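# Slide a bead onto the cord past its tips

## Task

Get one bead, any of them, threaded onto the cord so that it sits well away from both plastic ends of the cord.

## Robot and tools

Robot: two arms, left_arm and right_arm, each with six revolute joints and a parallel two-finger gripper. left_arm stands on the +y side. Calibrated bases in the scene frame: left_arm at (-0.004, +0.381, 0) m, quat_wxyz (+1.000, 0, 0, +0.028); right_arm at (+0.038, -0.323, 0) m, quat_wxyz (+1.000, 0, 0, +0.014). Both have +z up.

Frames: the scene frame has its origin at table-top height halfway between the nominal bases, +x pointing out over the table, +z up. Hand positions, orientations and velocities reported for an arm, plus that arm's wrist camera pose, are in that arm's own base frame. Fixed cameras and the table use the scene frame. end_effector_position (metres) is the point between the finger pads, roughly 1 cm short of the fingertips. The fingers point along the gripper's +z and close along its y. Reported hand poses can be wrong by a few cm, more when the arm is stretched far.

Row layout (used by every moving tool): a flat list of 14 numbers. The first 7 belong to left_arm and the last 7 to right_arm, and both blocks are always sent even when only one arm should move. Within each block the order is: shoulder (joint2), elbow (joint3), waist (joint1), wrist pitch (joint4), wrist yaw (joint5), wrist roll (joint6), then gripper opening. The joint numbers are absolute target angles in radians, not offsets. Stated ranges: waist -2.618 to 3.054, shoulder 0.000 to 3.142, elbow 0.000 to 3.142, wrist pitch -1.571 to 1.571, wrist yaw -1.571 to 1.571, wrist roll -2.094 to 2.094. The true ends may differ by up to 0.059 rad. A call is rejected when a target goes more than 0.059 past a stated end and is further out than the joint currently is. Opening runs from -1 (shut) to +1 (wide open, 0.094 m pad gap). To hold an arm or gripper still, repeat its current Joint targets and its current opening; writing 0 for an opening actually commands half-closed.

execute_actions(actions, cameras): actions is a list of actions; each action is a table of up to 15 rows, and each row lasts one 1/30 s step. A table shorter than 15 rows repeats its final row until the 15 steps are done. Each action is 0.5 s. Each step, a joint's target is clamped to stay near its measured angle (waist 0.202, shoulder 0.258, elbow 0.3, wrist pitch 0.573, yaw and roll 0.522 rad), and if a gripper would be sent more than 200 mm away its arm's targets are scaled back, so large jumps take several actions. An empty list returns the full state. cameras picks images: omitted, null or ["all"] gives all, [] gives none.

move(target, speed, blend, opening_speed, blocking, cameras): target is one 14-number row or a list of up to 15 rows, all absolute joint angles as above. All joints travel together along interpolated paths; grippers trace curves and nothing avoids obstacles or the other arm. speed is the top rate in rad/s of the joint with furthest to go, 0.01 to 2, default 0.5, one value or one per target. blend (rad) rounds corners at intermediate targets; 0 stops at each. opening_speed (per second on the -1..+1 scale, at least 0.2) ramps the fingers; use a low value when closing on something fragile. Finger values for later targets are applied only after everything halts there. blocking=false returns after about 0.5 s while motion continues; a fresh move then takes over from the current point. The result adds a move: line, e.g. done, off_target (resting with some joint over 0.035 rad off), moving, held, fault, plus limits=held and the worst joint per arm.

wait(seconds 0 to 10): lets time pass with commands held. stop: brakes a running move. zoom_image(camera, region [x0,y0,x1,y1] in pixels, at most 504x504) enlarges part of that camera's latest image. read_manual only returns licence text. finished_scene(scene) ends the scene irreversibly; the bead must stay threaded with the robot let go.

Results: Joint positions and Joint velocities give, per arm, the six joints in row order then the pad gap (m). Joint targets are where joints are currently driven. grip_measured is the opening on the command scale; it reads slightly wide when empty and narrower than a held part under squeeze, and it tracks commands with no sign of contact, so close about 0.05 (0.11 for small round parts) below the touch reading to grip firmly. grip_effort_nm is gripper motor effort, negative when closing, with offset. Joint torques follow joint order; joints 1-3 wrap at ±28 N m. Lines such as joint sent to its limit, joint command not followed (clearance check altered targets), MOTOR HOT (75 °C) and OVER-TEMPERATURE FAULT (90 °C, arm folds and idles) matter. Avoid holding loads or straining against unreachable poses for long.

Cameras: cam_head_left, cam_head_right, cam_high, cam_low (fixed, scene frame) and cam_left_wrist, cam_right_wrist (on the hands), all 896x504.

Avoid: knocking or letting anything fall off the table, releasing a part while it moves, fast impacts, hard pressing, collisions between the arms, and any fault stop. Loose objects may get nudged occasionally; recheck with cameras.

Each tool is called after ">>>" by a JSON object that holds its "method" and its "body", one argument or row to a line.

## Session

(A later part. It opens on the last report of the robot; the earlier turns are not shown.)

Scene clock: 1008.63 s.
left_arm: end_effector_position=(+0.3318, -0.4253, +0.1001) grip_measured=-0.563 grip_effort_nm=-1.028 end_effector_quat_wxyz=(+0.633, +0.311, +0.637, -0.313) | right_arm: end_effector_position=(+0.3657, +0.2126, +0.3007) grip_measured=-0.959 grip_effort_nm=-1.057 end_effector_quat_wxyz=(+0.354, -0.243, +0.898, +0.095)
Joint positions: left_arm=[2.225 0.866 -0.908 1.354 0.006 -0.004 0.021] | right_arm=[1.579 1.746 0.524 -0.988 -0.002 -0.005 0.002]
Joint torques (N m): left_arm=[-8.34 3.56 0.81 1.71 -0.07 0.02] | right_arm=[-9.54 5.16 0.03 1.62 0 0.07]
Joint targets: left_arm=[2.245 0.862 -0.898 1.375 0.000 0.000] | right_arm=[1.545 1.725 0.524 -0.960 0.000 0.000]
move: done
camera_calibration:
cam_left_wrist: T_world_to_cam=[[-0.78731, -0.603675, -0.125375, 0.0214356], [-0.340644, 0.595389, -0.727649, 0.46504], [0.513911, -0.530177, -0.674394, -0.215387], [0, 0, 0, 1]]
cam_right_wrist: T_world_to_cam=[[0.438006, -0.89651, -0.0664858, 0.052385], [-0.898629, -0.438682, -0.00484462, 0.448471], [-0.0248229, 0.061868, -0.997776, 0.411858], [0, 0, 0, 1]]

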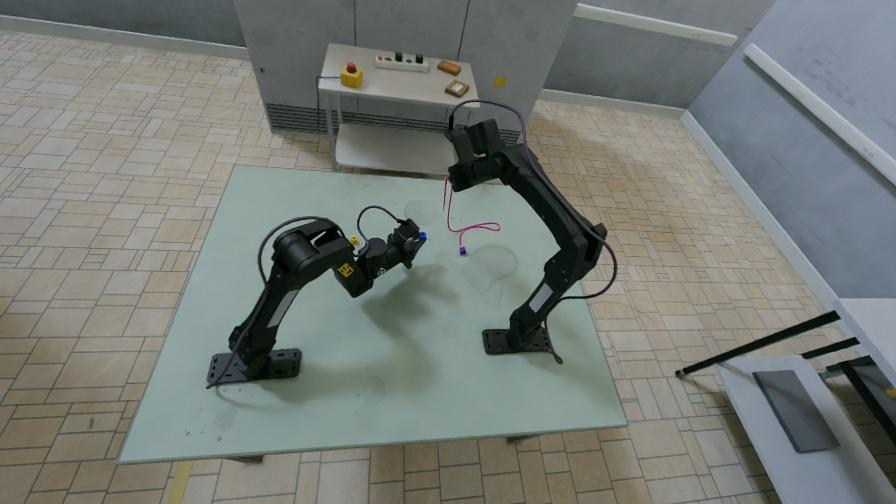

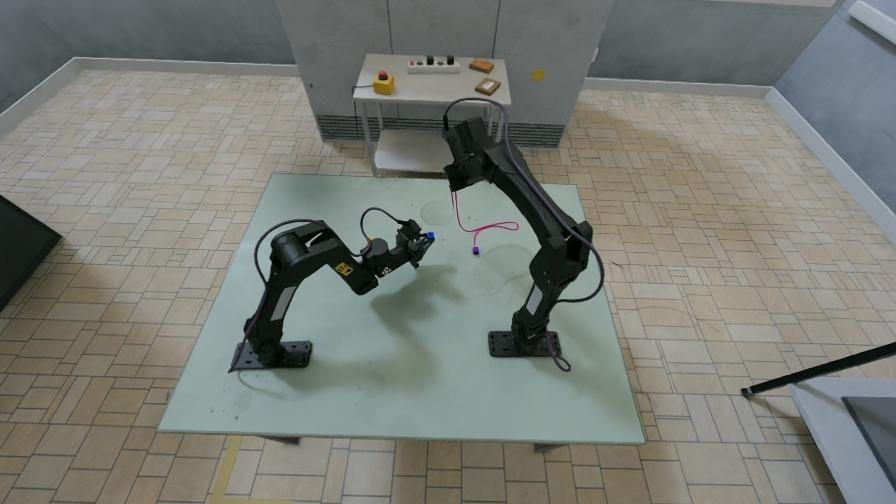

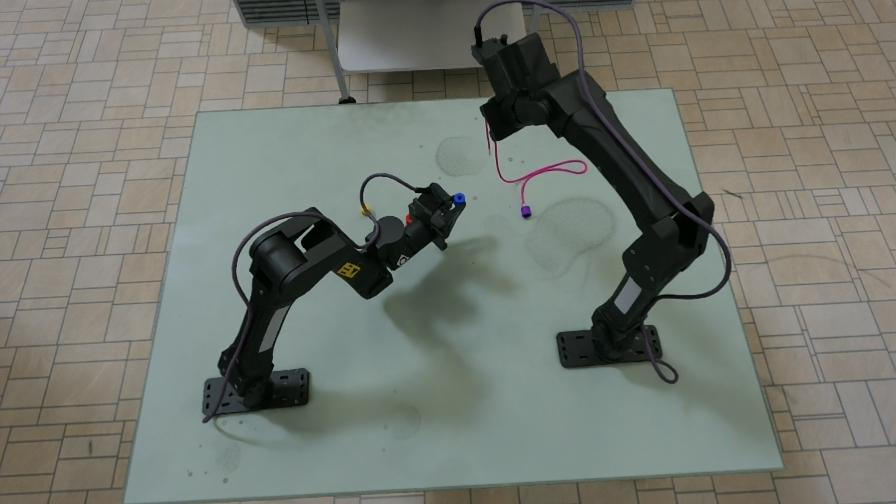

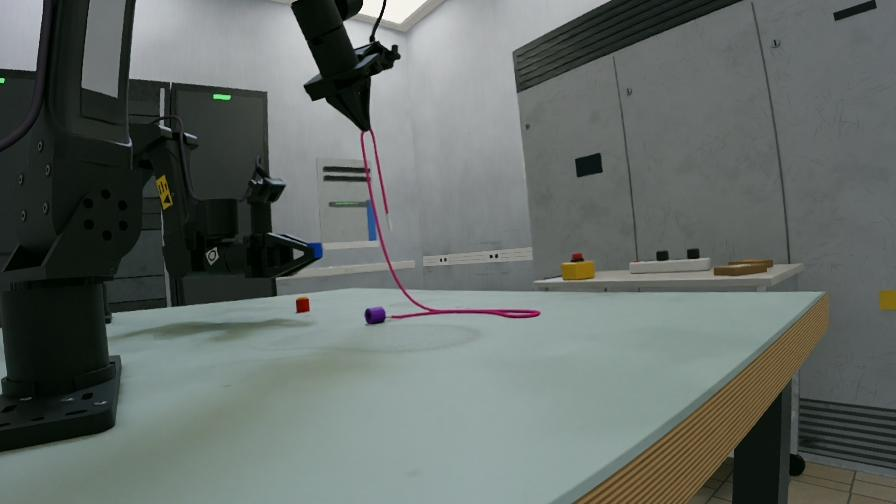

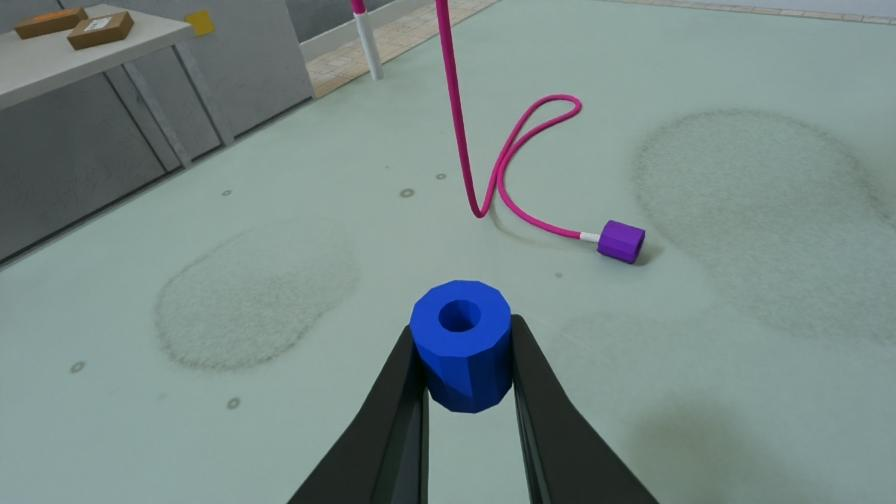

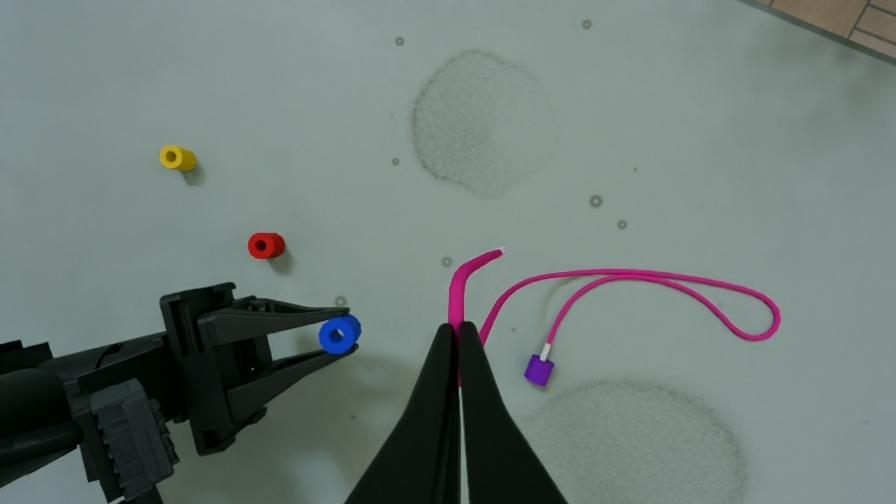

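>>> {"method": "wait", "body": {
  "seconds": 2,
  "cameras": ["cam_left_wrist","cam_right_wrist","cam_low"]
}}

Scene clock: 1014.13 s.
left_arm: end_effector_position=(+0.3318, -0.4254, +0.1004) grip_measured=-0.563 grip_effort_nm=-1.023 end_effector_quat_wxyz=(+0.633, +0.311, +0.636, -0.313) | right_arm: end_effector_position=(+0.3657, +0.2127, +0.3008) grip_measured=-0.959 grip_effort_nm=-1.057 end_effector_quat_wxyz=(+0.354, -0.243, +0.898, +0.095)
Joint positions: left_arm=[2.225 0.866 -0.908 1.356 0.006 -0.004 0.021] | right_arm=[1.579 1.746 0.524 -0.988 -0.002 -0.004 0.002]
Joint torques (N m): left_arm=[-8.32 3.58 0.83 1.73 -0.07 0.02] | right_arm=[-9.55 5.18 0.01 1.59 0.01 0.04]
Joint targets: left_arm=[2.245 0.862 -0.898 1.375 0.000 0.000] | right_arm=[1.545 1.725 0.524 -0.960 0.000 0.000]
Tool commands: left_gripper/opening=-0.7 right_gripper/opening=-1.0
wait: 2.00 s; at rest from the start
camera_calibration:
cam_left_wrist: T_world_to_cam=[[-0.787222, -0.603789, -0.125385, 0.0213948], [-0.340132, 0.594732, -0.728426, 0.464877], [0.514386, -0.530785, -0.673553, -0.215696], [0, 0, 0, 1]]
cam_right_wrist: T_world_to_cam=[[0.43751, -0.896712, -0.0670298, 0.0527819], [-0.898874, -0.438177, -0.00518758, 0.448626], [-0.0247192, 0.0625209, -0.997737, 0.411734], [0, 0, 0, 1]]
Images, in order: cam_low, cam_left_wrist, cam_right_wrist.

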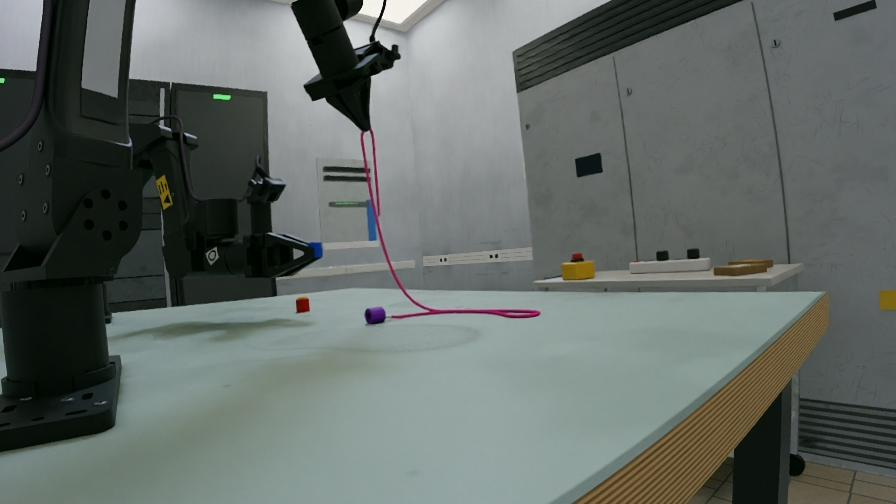

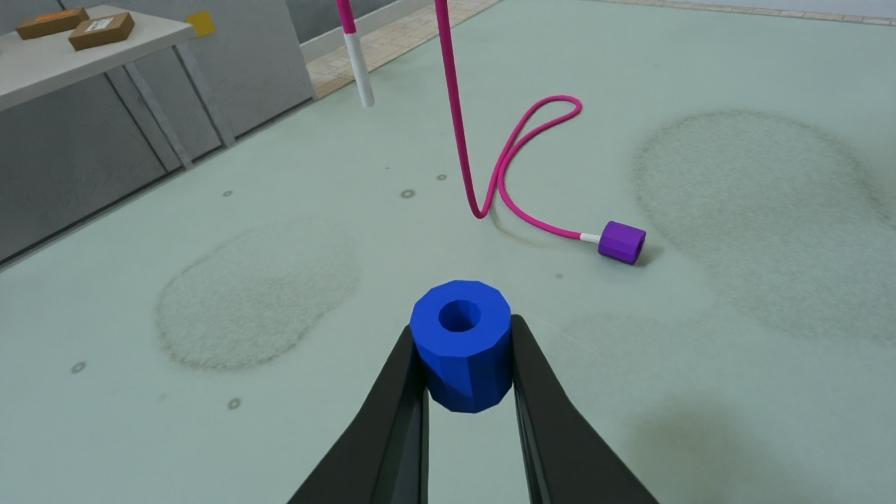

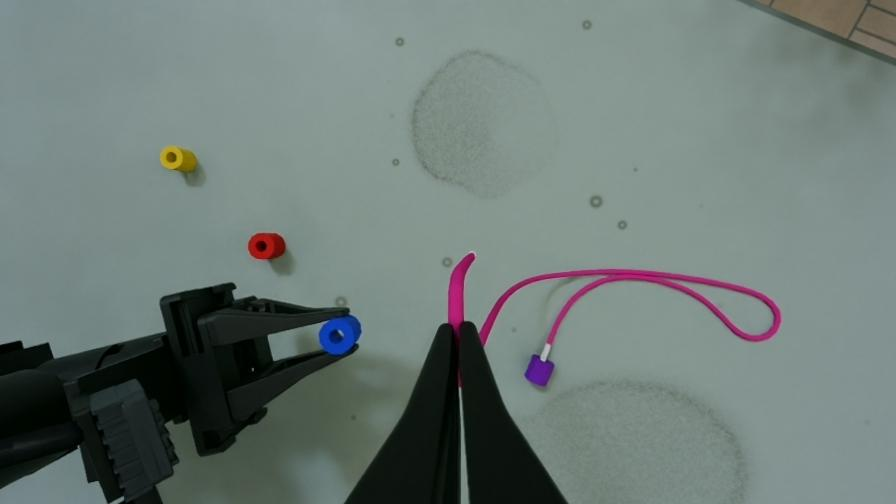

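>>> {"method": "move", "body": {
  "target": [2.245, 0.862, -0.898, 1.375, 0.0, 0.0, -0.7, 1.430, 1.690, 0.755, -1.055, 0.0, 0.0, -1.0],
  "speed": 0.15,
  "cameras": ["cam_left_wrist","cam_right_wrist","cam_low"]
}}

>>> {"method": "wait", "body": {
  "seconds": 4,
  "cameras": ["cam_left_wrist","cam_right_wrist","cam_low"]
}}

Scene clock: 1044.67 s.
left_arm: end_effector_position=(+0.3318, -0.4254, +0.1004) grip_measured=-0.563 grip_effort_nm=-1.023 end_effector_quat_wxyz=(+0.633, +0.311, +0.636, -0.313) | right_arm: end_effector_position=(+0.2830, +0.2648, +0.3221) grip_measured=-0.959 grip_effort_nm=-1.057 end_effector_quat_wxyz=(+0.352, -0.341, +0.861, +0.138)
Joint positions: left_arm=[2.225 0.866 -0.908 1.356 0.006 -0.004 0.021] | right_arm=[1.461 1.71 0.749 -1.045 -0.001 -0.004 0.002]
Joint torques (N m): left_arm=[-8.32 3.56 0.83 1.73 -0.07 0.03] | right_arm=[-7.95 5 0.49 1.24 -0.01 0.06]
Heat: left arm: 31 °C; right arm: 34 °C.
Joint targets: left_arm=[2.245 0.862 -0.898 1.375 0.000 0.000] | right_arm=[1.430 1.690 0.755 -1.055 0.000 0.000]
move: done
camera_calibration:
cam_left_wrist: T_world_to_cam=[[-0.787222, -0.603789, -0.125385, 0.0213948], [-0.340132, 0.594732, -0.728426, 0.464877], [0.514386, -0.530785, -0.673553, -0.215696], [0, 0, 0, 1]]
cam_right_wrist: T_world_to_cam=[[0.627729, -0.77539, -0.0687531, 0.0517798], [-0.778184, -0.627305, -0.0302983, 0.421228], [-0.0196361, 0.0725217, -0.997174, 0.423484], [0, 0, 0, 1]]
Images, in order: cam_low, cam_left_wrist, cam_right_wrist.

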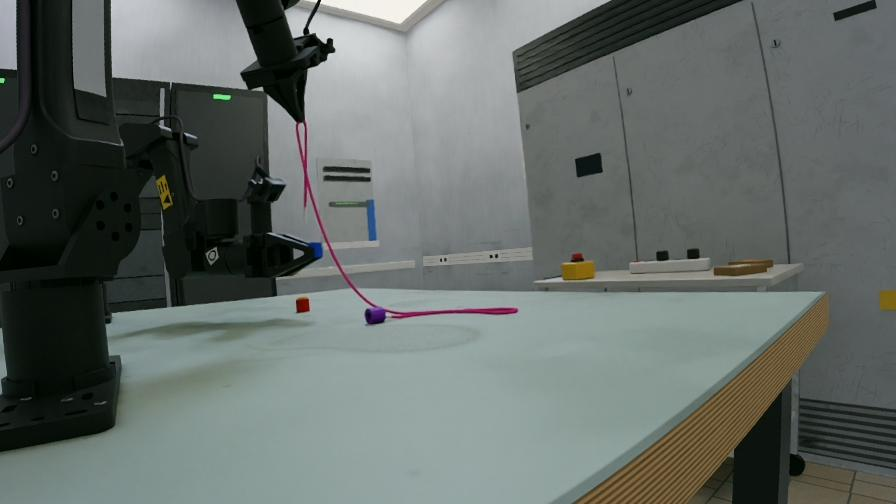

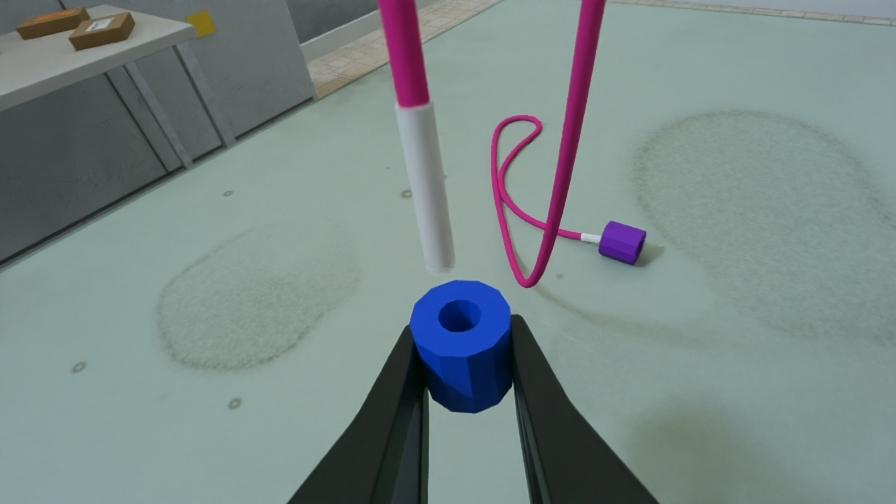

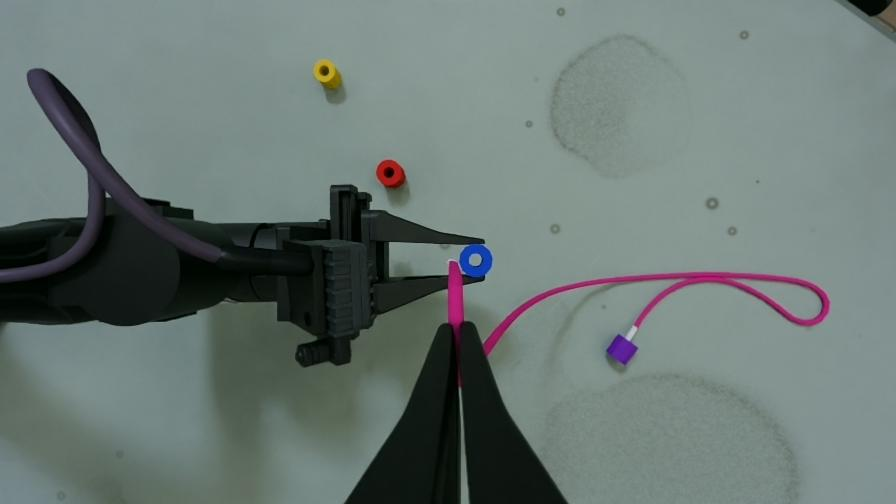

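Scene clock: 1048.67 s.
left_arm: end_effector_position=(+0.3318, -0.4254, +0.1004) grip_measured=-0.563 grip_effort_nm=-1.028 end_effector_quat_wxyz=(+0.633, +0.311, +0.636, -0.313) | right_arm: end_effector_position=(+0.2828, +0.2647, +0.3220) grip_measured=-0.959 grip_effort_nm=-1.057 end_effector_quat_wxyz=(+0.351, -0.341, +0.861, +0.138)
Joint positions: left_arm=[2.225 0.866 -0.908 1.356 0.006 -0.004 0.021] | right_arm=[1.461 1.71 0.749 -1.046 -0.001 -0.004 0.002]
Joint torques (N m): left_arm=[-8.34 3.56 0.83 1.73 -0.07 0.03] | right_arm=[-7.98 5.04 0.53 1.25 -0.01 0.05]
Joint targets: left_arm=[2.245 0.862 -0.898 1.375 0.000 0.000] | right_arm=[1.430 1.690 0.755 -1.055 0.000 0.000]
Tool commands: left_gripper/opening=-0.7 right_gripper/opening=-1.0
wait: 4.00 s; at rest by 0.17 s
camera_calibration:
cam_left_wrist: T_world_to_cam=[[-0.787222, -0.603789, -0.125385, 0.0213948], [-0.340132, 0.594732, -0.728426, 0.464877], [0.514386, -0.530785, -0.673553, -0.215696], [0, 0, 0, 1]]
cam_right_wrist: T_world_to_cam=[[0.627672, -0.775443, -0.0686748, 0.0517575], [-0.778209, -0.627328, -0.0291573, 0.420665], [-0.0204718, 0.0717446, -0.997213, 0.423748], [0, 0, 0, 1]]
Images, in order: cam_low, cam_left_wrist, cam_right_wrist.

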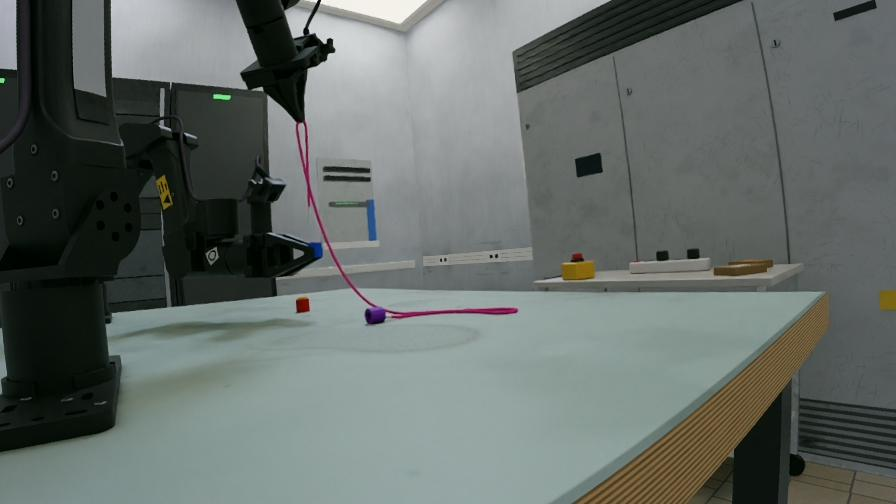

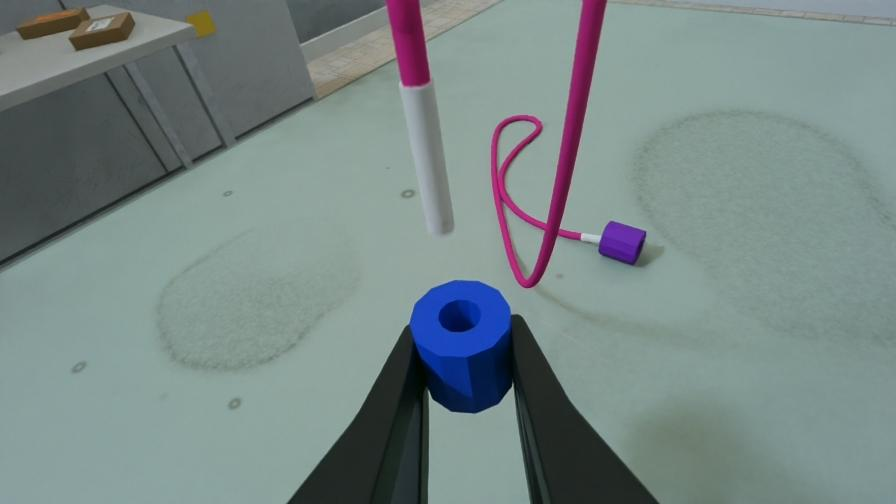

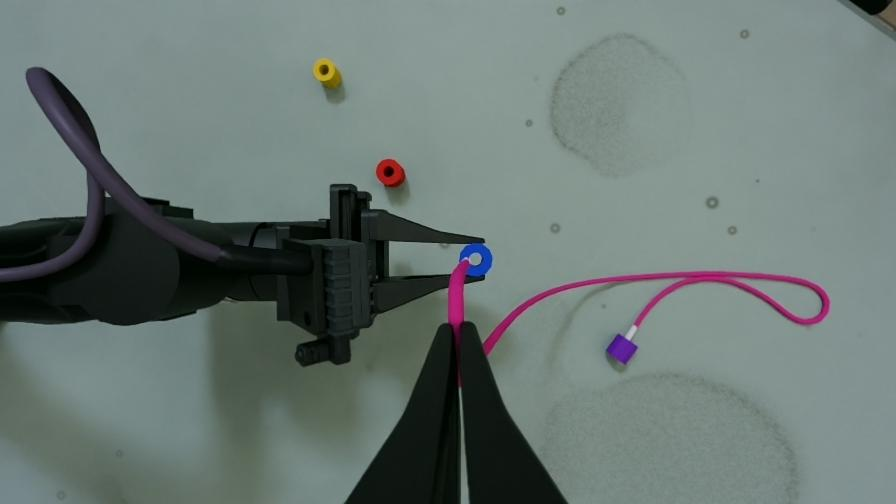

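>>> {"method": "wait", "body": {
  "seconds": 6,
  "cameras": ["cam_left_wrist","cam_right_wrist"]
}}

Scene clock: 1059.73 s.
left_arm: end_effector_position=(+0.3318, -0.4254, +0.1004) grip_measured=-0.563 grip_effort_nm=-1.023 end_effector_quat_wxyz=(+0.633, +0.311, +0.636, -0.313) | right_arm: end_effector_position=(+0.2828, +0.2647, +0.3220) grip_measured=-0.959 grip_effort_nm=-1.053 end_effector_quat_wxyz=(+0.351, -0.341, +0.861, +0.138)
Joint positions: left_arm=[2.225 0.866 -0.908 1.356 0.006 -0.004 0.021] | right_arm=[1.461 1.71 0.749 -1.046 -0.001 -0.004 0.002]
Joint torques (N m): left_arm=[-8.32 3.59 0.84 1.73 -0.07 0.03] | right_arm=[-7.98 5 0.54 1.26 0 0.06]
Joint targets: left_arm=[2.245 0.862 -0.898 1.375 0.000 0.000] | right_arm=[1.430 1.690 0.755 -1.055 0.000 0.000]
Tool commands: left_gripper/opening=-0.7 right_gripper/opening=-1.0
wait: 6.00 s; at rest from the start
camera_calibration:
cam_left_wrist: T_world_to_cam=[[-0.787222, -0.603789, -0.125385, 0.0213948], [-0.340132, 0.594732, -0.728426, 0.464877], [0.514386, -0.530785, -0.673553, -0.215696], [0, 0, 0, 1]]
cam_right_wrist: T_world_to_cam=[[0.627672, -0.775443, -0.0686748, 0.0517575], [-0.778209, -0.627328, -0.0291573, 0.420665], [-0.0204718, 0.0717446, -0.997213, 0.423748], [0, 0, 0, 1]]
Images, in order: cam_left_wrist, cam_right_wrist.

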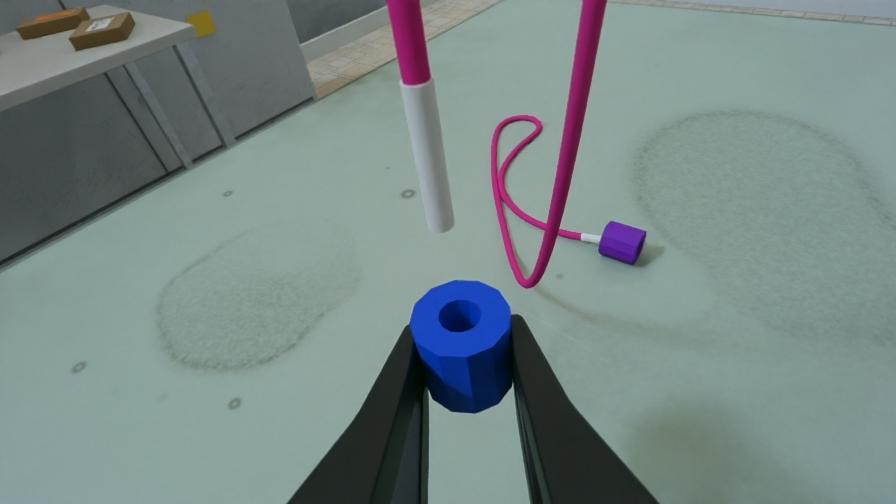

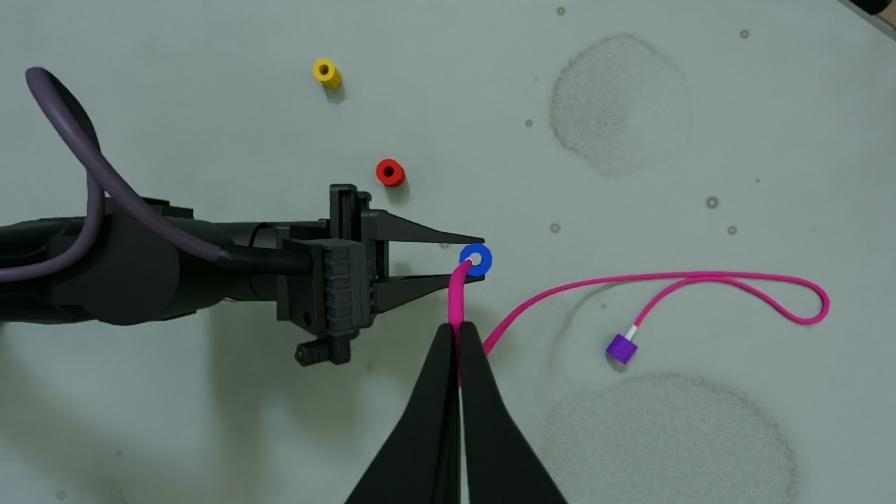

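>>> {"method": "zoom_image", "body": {
  "camera": "cam_right_wrist",
  "region": [430, 220, 510, 340]
}}

Scaled by 4.200 from the camera's 896x504 image, which has a finer 1280x720 frame.

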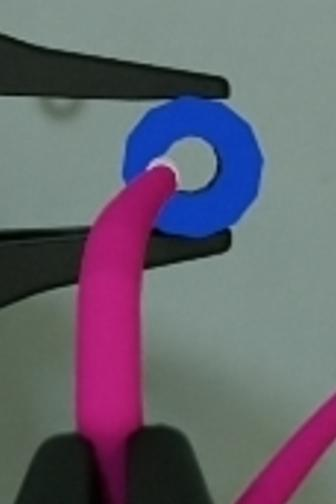

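>>> {"method": "move", "body": {
  "target": [2.245, 0.862, -0.898, 1.375, 0.0, 0.0, -0.7, 1.405, 1.598, 0.729, -0.965, 0.0, 0.0, -1.0],
  "speed": 0.1,
  "cameras": []
}}

>>> {"method": "wait", "body": {
  "seconds": 4,
  "cameras": ["cam_left_wrist","cam_right_wrist"]
}}

>>> {"method": "zoom_image", "body": {
  "camera": "cam_right_wrist",
  "region": [430, 220, 510, 340]
}}

Scene clock: 1099.80 s.
left_arm: end_effector_position=(+0.3318, -0.4254, +0.1005) grip_measured=-0.563 grip_effort_nm=-1.033 end_effector_quat_wxyz=(+0.633, +0.311, +0.636, -0.313) | right_arm: end_effector_position=(+0.2850, +0.2605, +0.3018) grip_measured=-0.959 grip_effort_nm=-1.057 end_effector_quat_wxyz=(+0.344, -0.337, +0.866, +0.133)
Joint positions: left_arm=[2.225 0.866 -0.908 1.356 0.006 -0.004 0.021] | right_arm=[1.439 1.617 0.737 -0.994 -0.001 -0.004 0.002]
Joint torques (N m): left_arm=[-8.32 3.58 0.83 1.73 -0.07 0.03] | right_arm=[-8.18 5.3 -0.72 1.6 -0.01 0.05]
Joint targets: left_arm=[2.245 0.862 -0.898 1.375 0.000 0.000] | right_arm=[1.405 1.598 0.729 -0.965 0.000 0.000]
move: done

Scene clock: 1103.80 s.
left_arm: end_effector_position=(+0.3318, -0.4254, +0.1005) grip_measured=-0.563 grip_effort_nm=-1.028 end_effector_quat_wxyz=(+0.633, +0.311, +0.636, -0.313) | right_arm: end_effector_position=(+0.2852, +0.2606, +0.3020) grip_measured=-0.959 grip_effort_nm=-1.053 end_effector_quat_wxyz=(+0.344, -0.337, +0.866, +0.133)
Joint positions: left_arm=[2.225 0.866 -0.908 1.356 0.006 -0.004 0.021] | right_arm=[1.439 1.617 0.737 -0.992 -0.001 -0.004 0.002]
Joint torques (N m): left_arm=[-8.31 3.56 0.81 1.73 -0.07 0.02] | right_arm=[-8.18 5.3 -0.73 1.59 -0.01 0.05]
Joint targets: left_arm=[2.245 0.862 -0.898 1.375 0.000 0.000] | right_arm=[1.405 1.598 0.729 -0.965 0.000 0.000]
Tool commands: left_gripper/opening=-0.7 right_gripper/opening=-1.0
wait: 4.00 s; at rest by 0.17 s
camera_calibration:
cam_left_wrist: T_world_to_cam=[[-0.787192, -0.603826, -0.125388, 0.0213812], [-0.339961, 0.594513, -0.728685, 0.464822], [0.514544, -0.530988, -0.673273, -0.215799], [0, 0, 0, 1]]
cam_right_wrist: T_world_to_cam=[[0.617554, -0.783632, -0.0674372, 0.0504151], [-0.785841, -0.618325, -0.0112765, 0.413799], [-0.0328615, 0.0599588, -0.99766, 0.410937], [0, 0, 0, 1]]
Images, in order: cam_left_wrist, cam_right_wrist.

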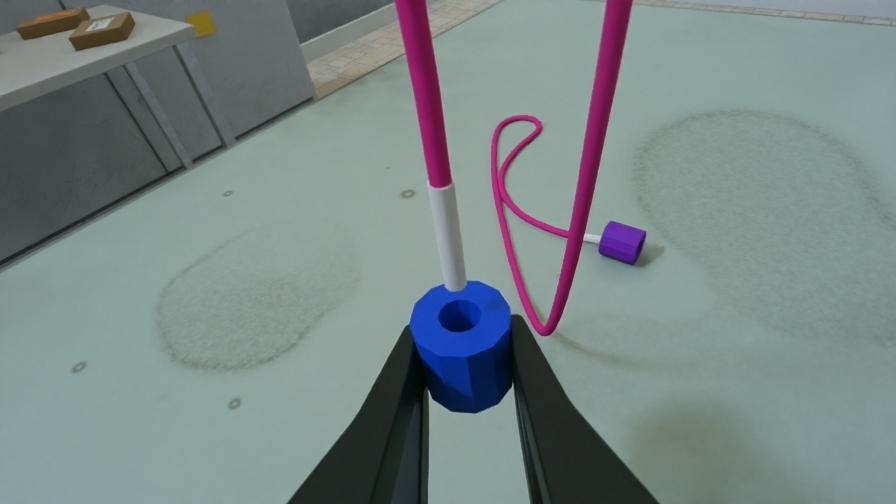

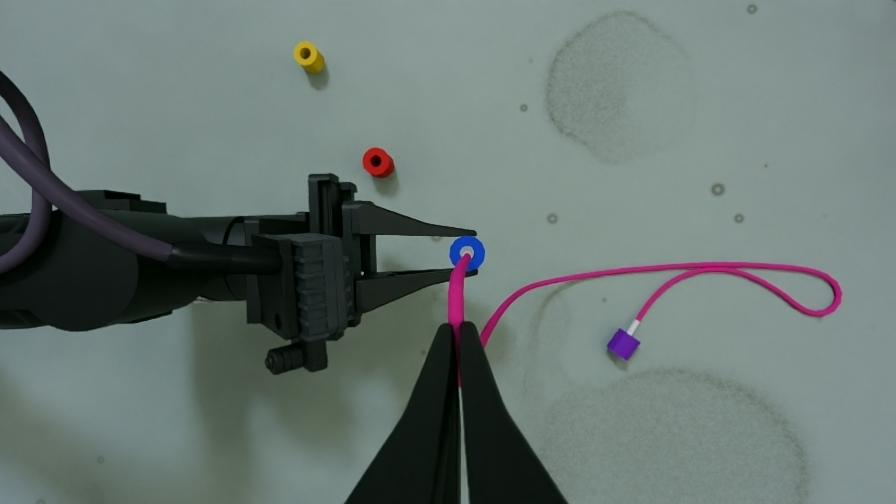

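Scaled by 4.200 from the camera's 896x504 image, which has a finer 1280x720 frame.

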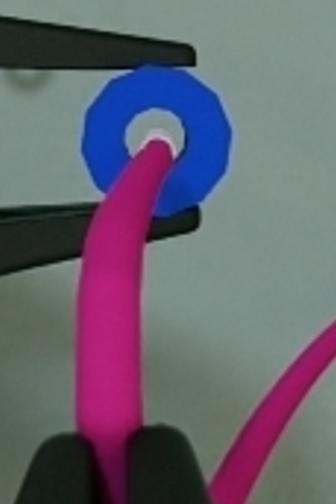

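>>> {"method": "move", "body": {
  "target": [2.245, 0.862, -0.898, 1.375, 0.0, 0.0, -0.7, 1.360, 1.438, 0.729, -0.836, 0.0, 0.0, -1.0],
  "speed": 0.08,
  "cameras": []
}}

>>> {"method": "wait", "body": {
  "seconds": 2,
  "cameras": ["cam_left_wrist","cam_right_wrist"]
}}

>>> {"method": "zoom_image", "body": {
  "camera": "cam_left_wrist",
  "region": [390, 200, 540, 430]
}}

Scene clock: 1125.60 s.
left_arm: end_effector_position=(+0.3318, -0.4254, +0.1005) grip_measured=-0.563 grip_effort_nm=-1.033 end_effector_quat_wxyz=(+0.633, +0.311, +0.636, -0.313) | right_arm: end_effector_position=(+0.2858, +0.2612, +0.2758) grip_measured=-0.959 grip_effort_nm=-1.057 end_effector_quat_wxyz=(+0.351, -0.336, +0.864, +0.135)
Joint positions: left_arm=[2.225 0.866 -0.908 1.356 0.006 -0.004 0.021] | right_arm=[1.394 1.458 0.737 -0.865 -0.001 -0.004 0.002]
Joint torques (N m): left_arm=[-8.34 3.56 0.83 1.73 -0.07 0.03] | right_arm=[-7.94 5.44 -0.75 1.6 0 0.05]
Joint targets: left_arm=[2.245 0.862 -0.898 1.375 0.000 0.000] | right_arm=[1.360 1.438 0.729 -0.836 0.000 0.000]
move: done

Scene clock: 1127.60 s.
left_arm: end_effector_position=(+0.3318, -0.4254, +0.1005) grip_measured=-0.563 grip_effort_nm=-1.028 end_effector_quat_wxyz=(+0.633, +0.311, +0.636, -0.313) | right_arm: end_effector_position=(+0.2859, +0.2613, +0.2760) grip_measured=-0.959 grip_effort_nm=-1.057 end_effector_quat_wxyz=(+0.351, -0.336, +0.864, +0.136)
Joint positions: left_arm=[2.225 0.866 -0.908 1.356 0.006 -0.004 0.021] | right_arm=[1.394 1.458 0.737 -0.864 -0.001 -0.004 0.002]
Joint torques (N m): left_arm=[-8.32 3.56 0.81 1.73 -0.07 0.03] | right_arm=[-7.99 5.46 -0.8 1.61 -0.02 0.05]
Joint targets: left_arm=[2.245 0.862 -0.898 1.375 0.000 0.000] | right_arm=[1.360 1.438 0.729 -0.836 0.000 0.000]
Tool commands: left_gripper/opening=-0.7 right_gripper/opening=-1.0
wait: 2.00 s; at rest by 0.17 s
camera_calibration:
cam_left_wrist: T_world_to_cam=[[-0.787192, -0.603826, -0.125388, 0.0213812], [-0.339961, 0.594513, -0.728685, 0.464822], [0.514544, -0.530988, -0.673273, -0.215799], [0, 0, 0, 1]]
cam_right_wrist: T_world_to_cam=[[0.618322, -0.782935, -0.0684919, 0.0486212], [-0.785628, -0.618131, -0.0264946, 0.418625], [-0.0215934, 0.0701914, -0.9973, 0.378958], [0, 0, 0, 1]]
Images, in order: cam_left_wrist, cam_right_wrist.

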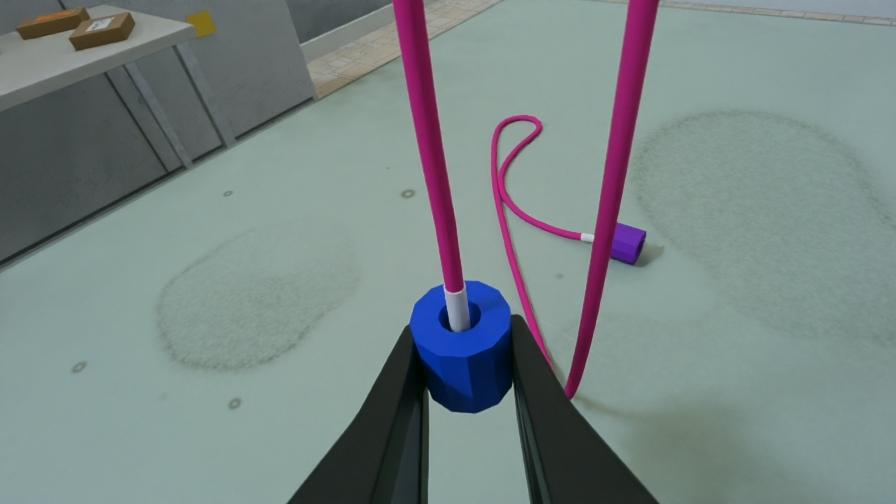

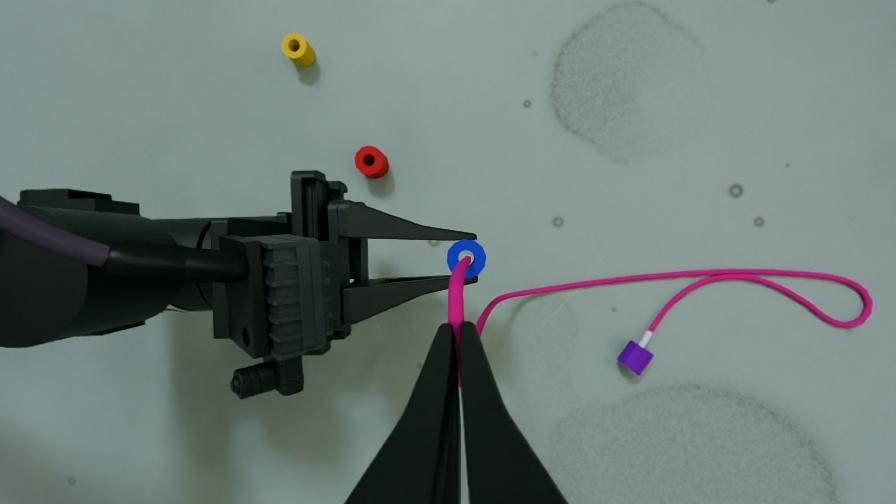

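Scaled by 2.191 from the camera's 896x504 image, which has a finer 1280x720 frame.

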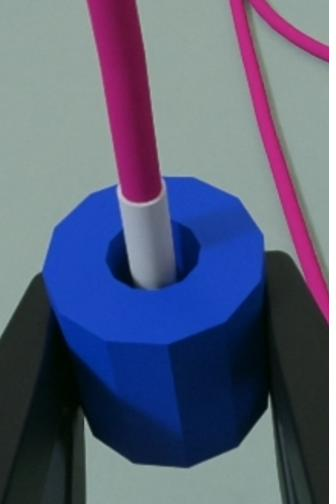

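>>> {"method": "move", "body": {
  "target": [
    [2.245, 0.862, -0.898, 1.375, 0.0, 0.0, -0.7, 1.317, 1.175, 0.731, -0.613, 0.0, 0.0, -1.0],
    [2.245, 0.862, -0.898, 1.375, 0.0, 0.0, -0.7, 1.314, 1.054, 0.731, -0.495, 0.0, 0.0, -1.0]
  ],
  "speed": 0.12,
  "blend": 0.05
}}

Scene clock: 1143.40 s.
left_arm: end_effector_position=(+0.3318, -0.4254, +0.1005) grip_measured=-0.563 grip_effort_nm=-1.033 end_effector_quat_wxyz=(+0.633, +0.311, +0.636, -0.313) | right_arm: end_effector_position=(+0.2859, +0.2613, +0.1897) grip_measured=-0.959 grip_effort_nm=-1.057 end_effector_quat_wxyz=(+0.352, -0.336, +0.863, +0.136)
Joint positions: left_arm=[2.225 0.866 -0.908 1.356 0.006 -0.004 0.021] | right_arm=[1.348 1.074 0.737 -0.523 -0.001 -0.004 0.002]
Joint torques (N m): left_arm=[-8.34 3.58 0.81 1.73 -0.07 0.02] | right_arm=[-7.83 5.68 -0.59 1.63 -0.02 0.08]
Joint targets: left_arm=[2.245 0.862 -0.898 1.375 0.000 0.000] | right_arm=[1.314 1.054 0.731 -0.495 0.000 0.000]
move: done
camera_calibration:
cam_left_wrist: T_world_to_cam=[[-0.787192, -0.603826, -0.125388, 0.0213812], [-0.339961, 0.594513, -0.728685, 0.464822], [0.514544, -0.530988, -0.673273, -0.215799], [0, 0, 0, 1]]
cam_right_wrist: T_world_to_cam=[[0.618419, -0.782847, -0.0686226, 0.0426863], [-0.785589, -0.618096, -0.0283965, 0.416643], [-0.0201852, 0.0714701, -0.997238, 0.292208], [0, 0, 0, 1]]

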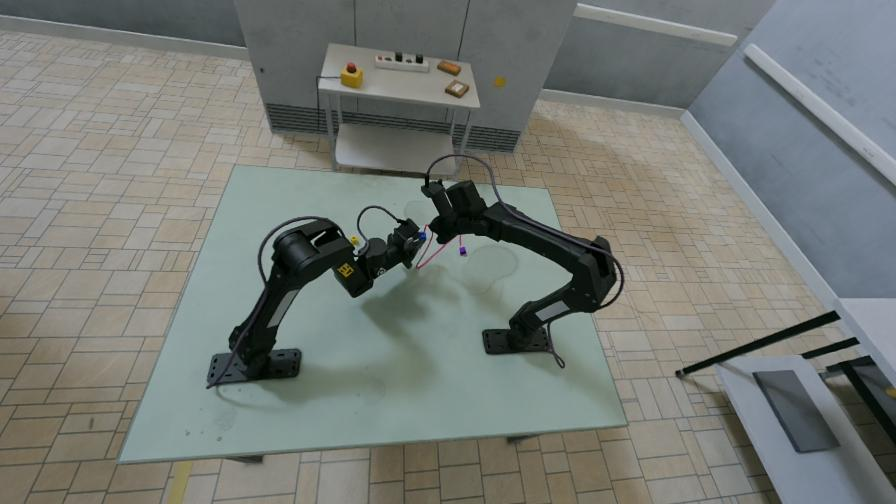

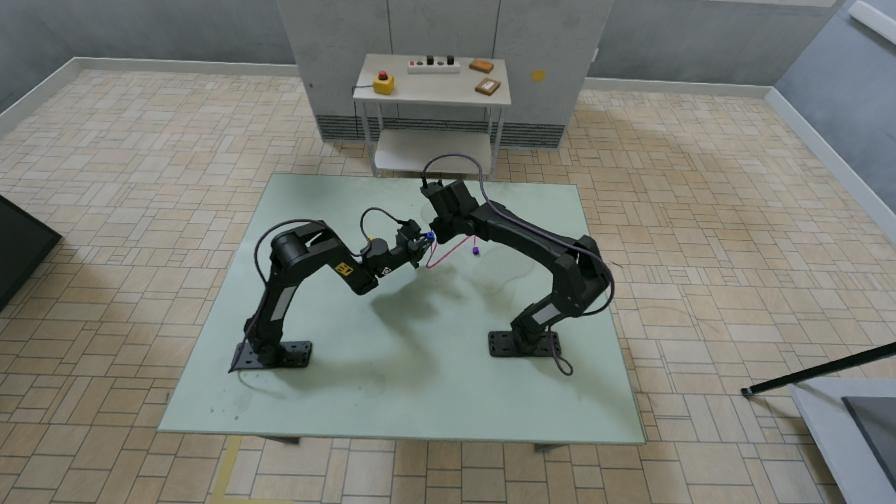

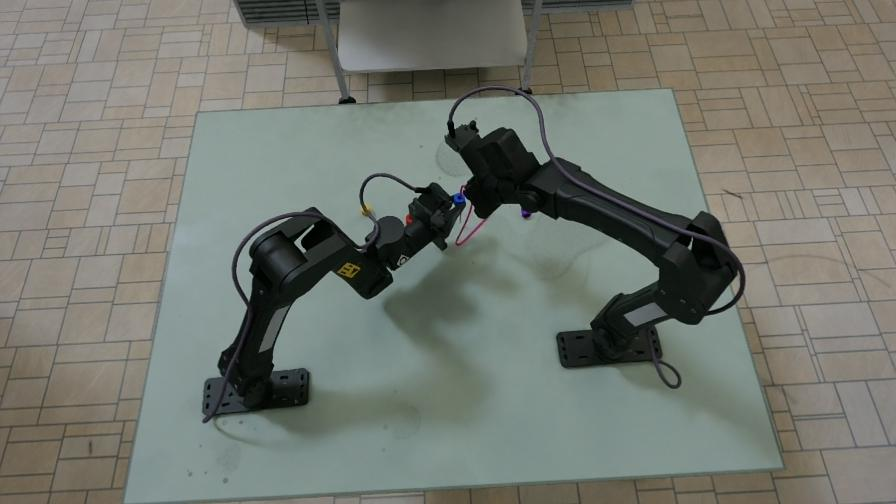

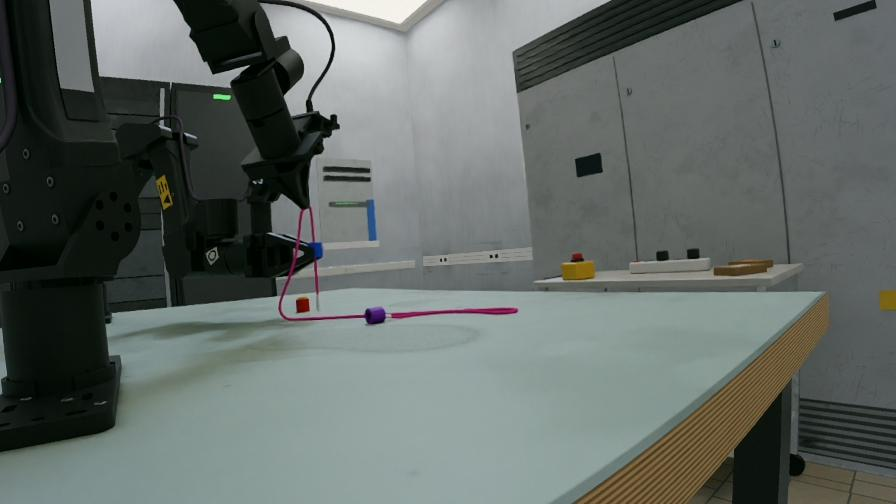

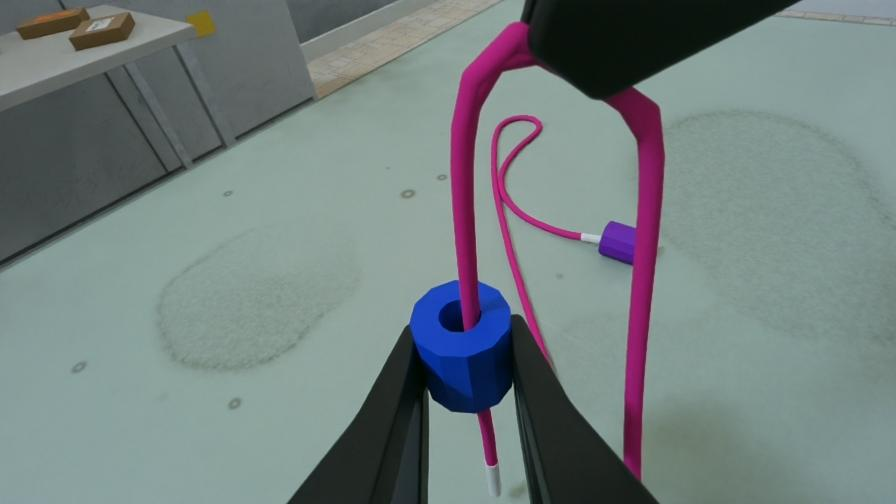

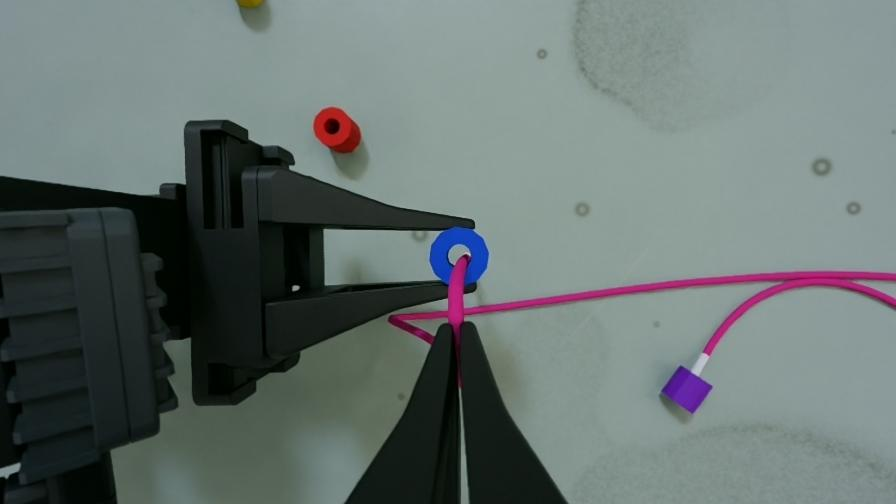

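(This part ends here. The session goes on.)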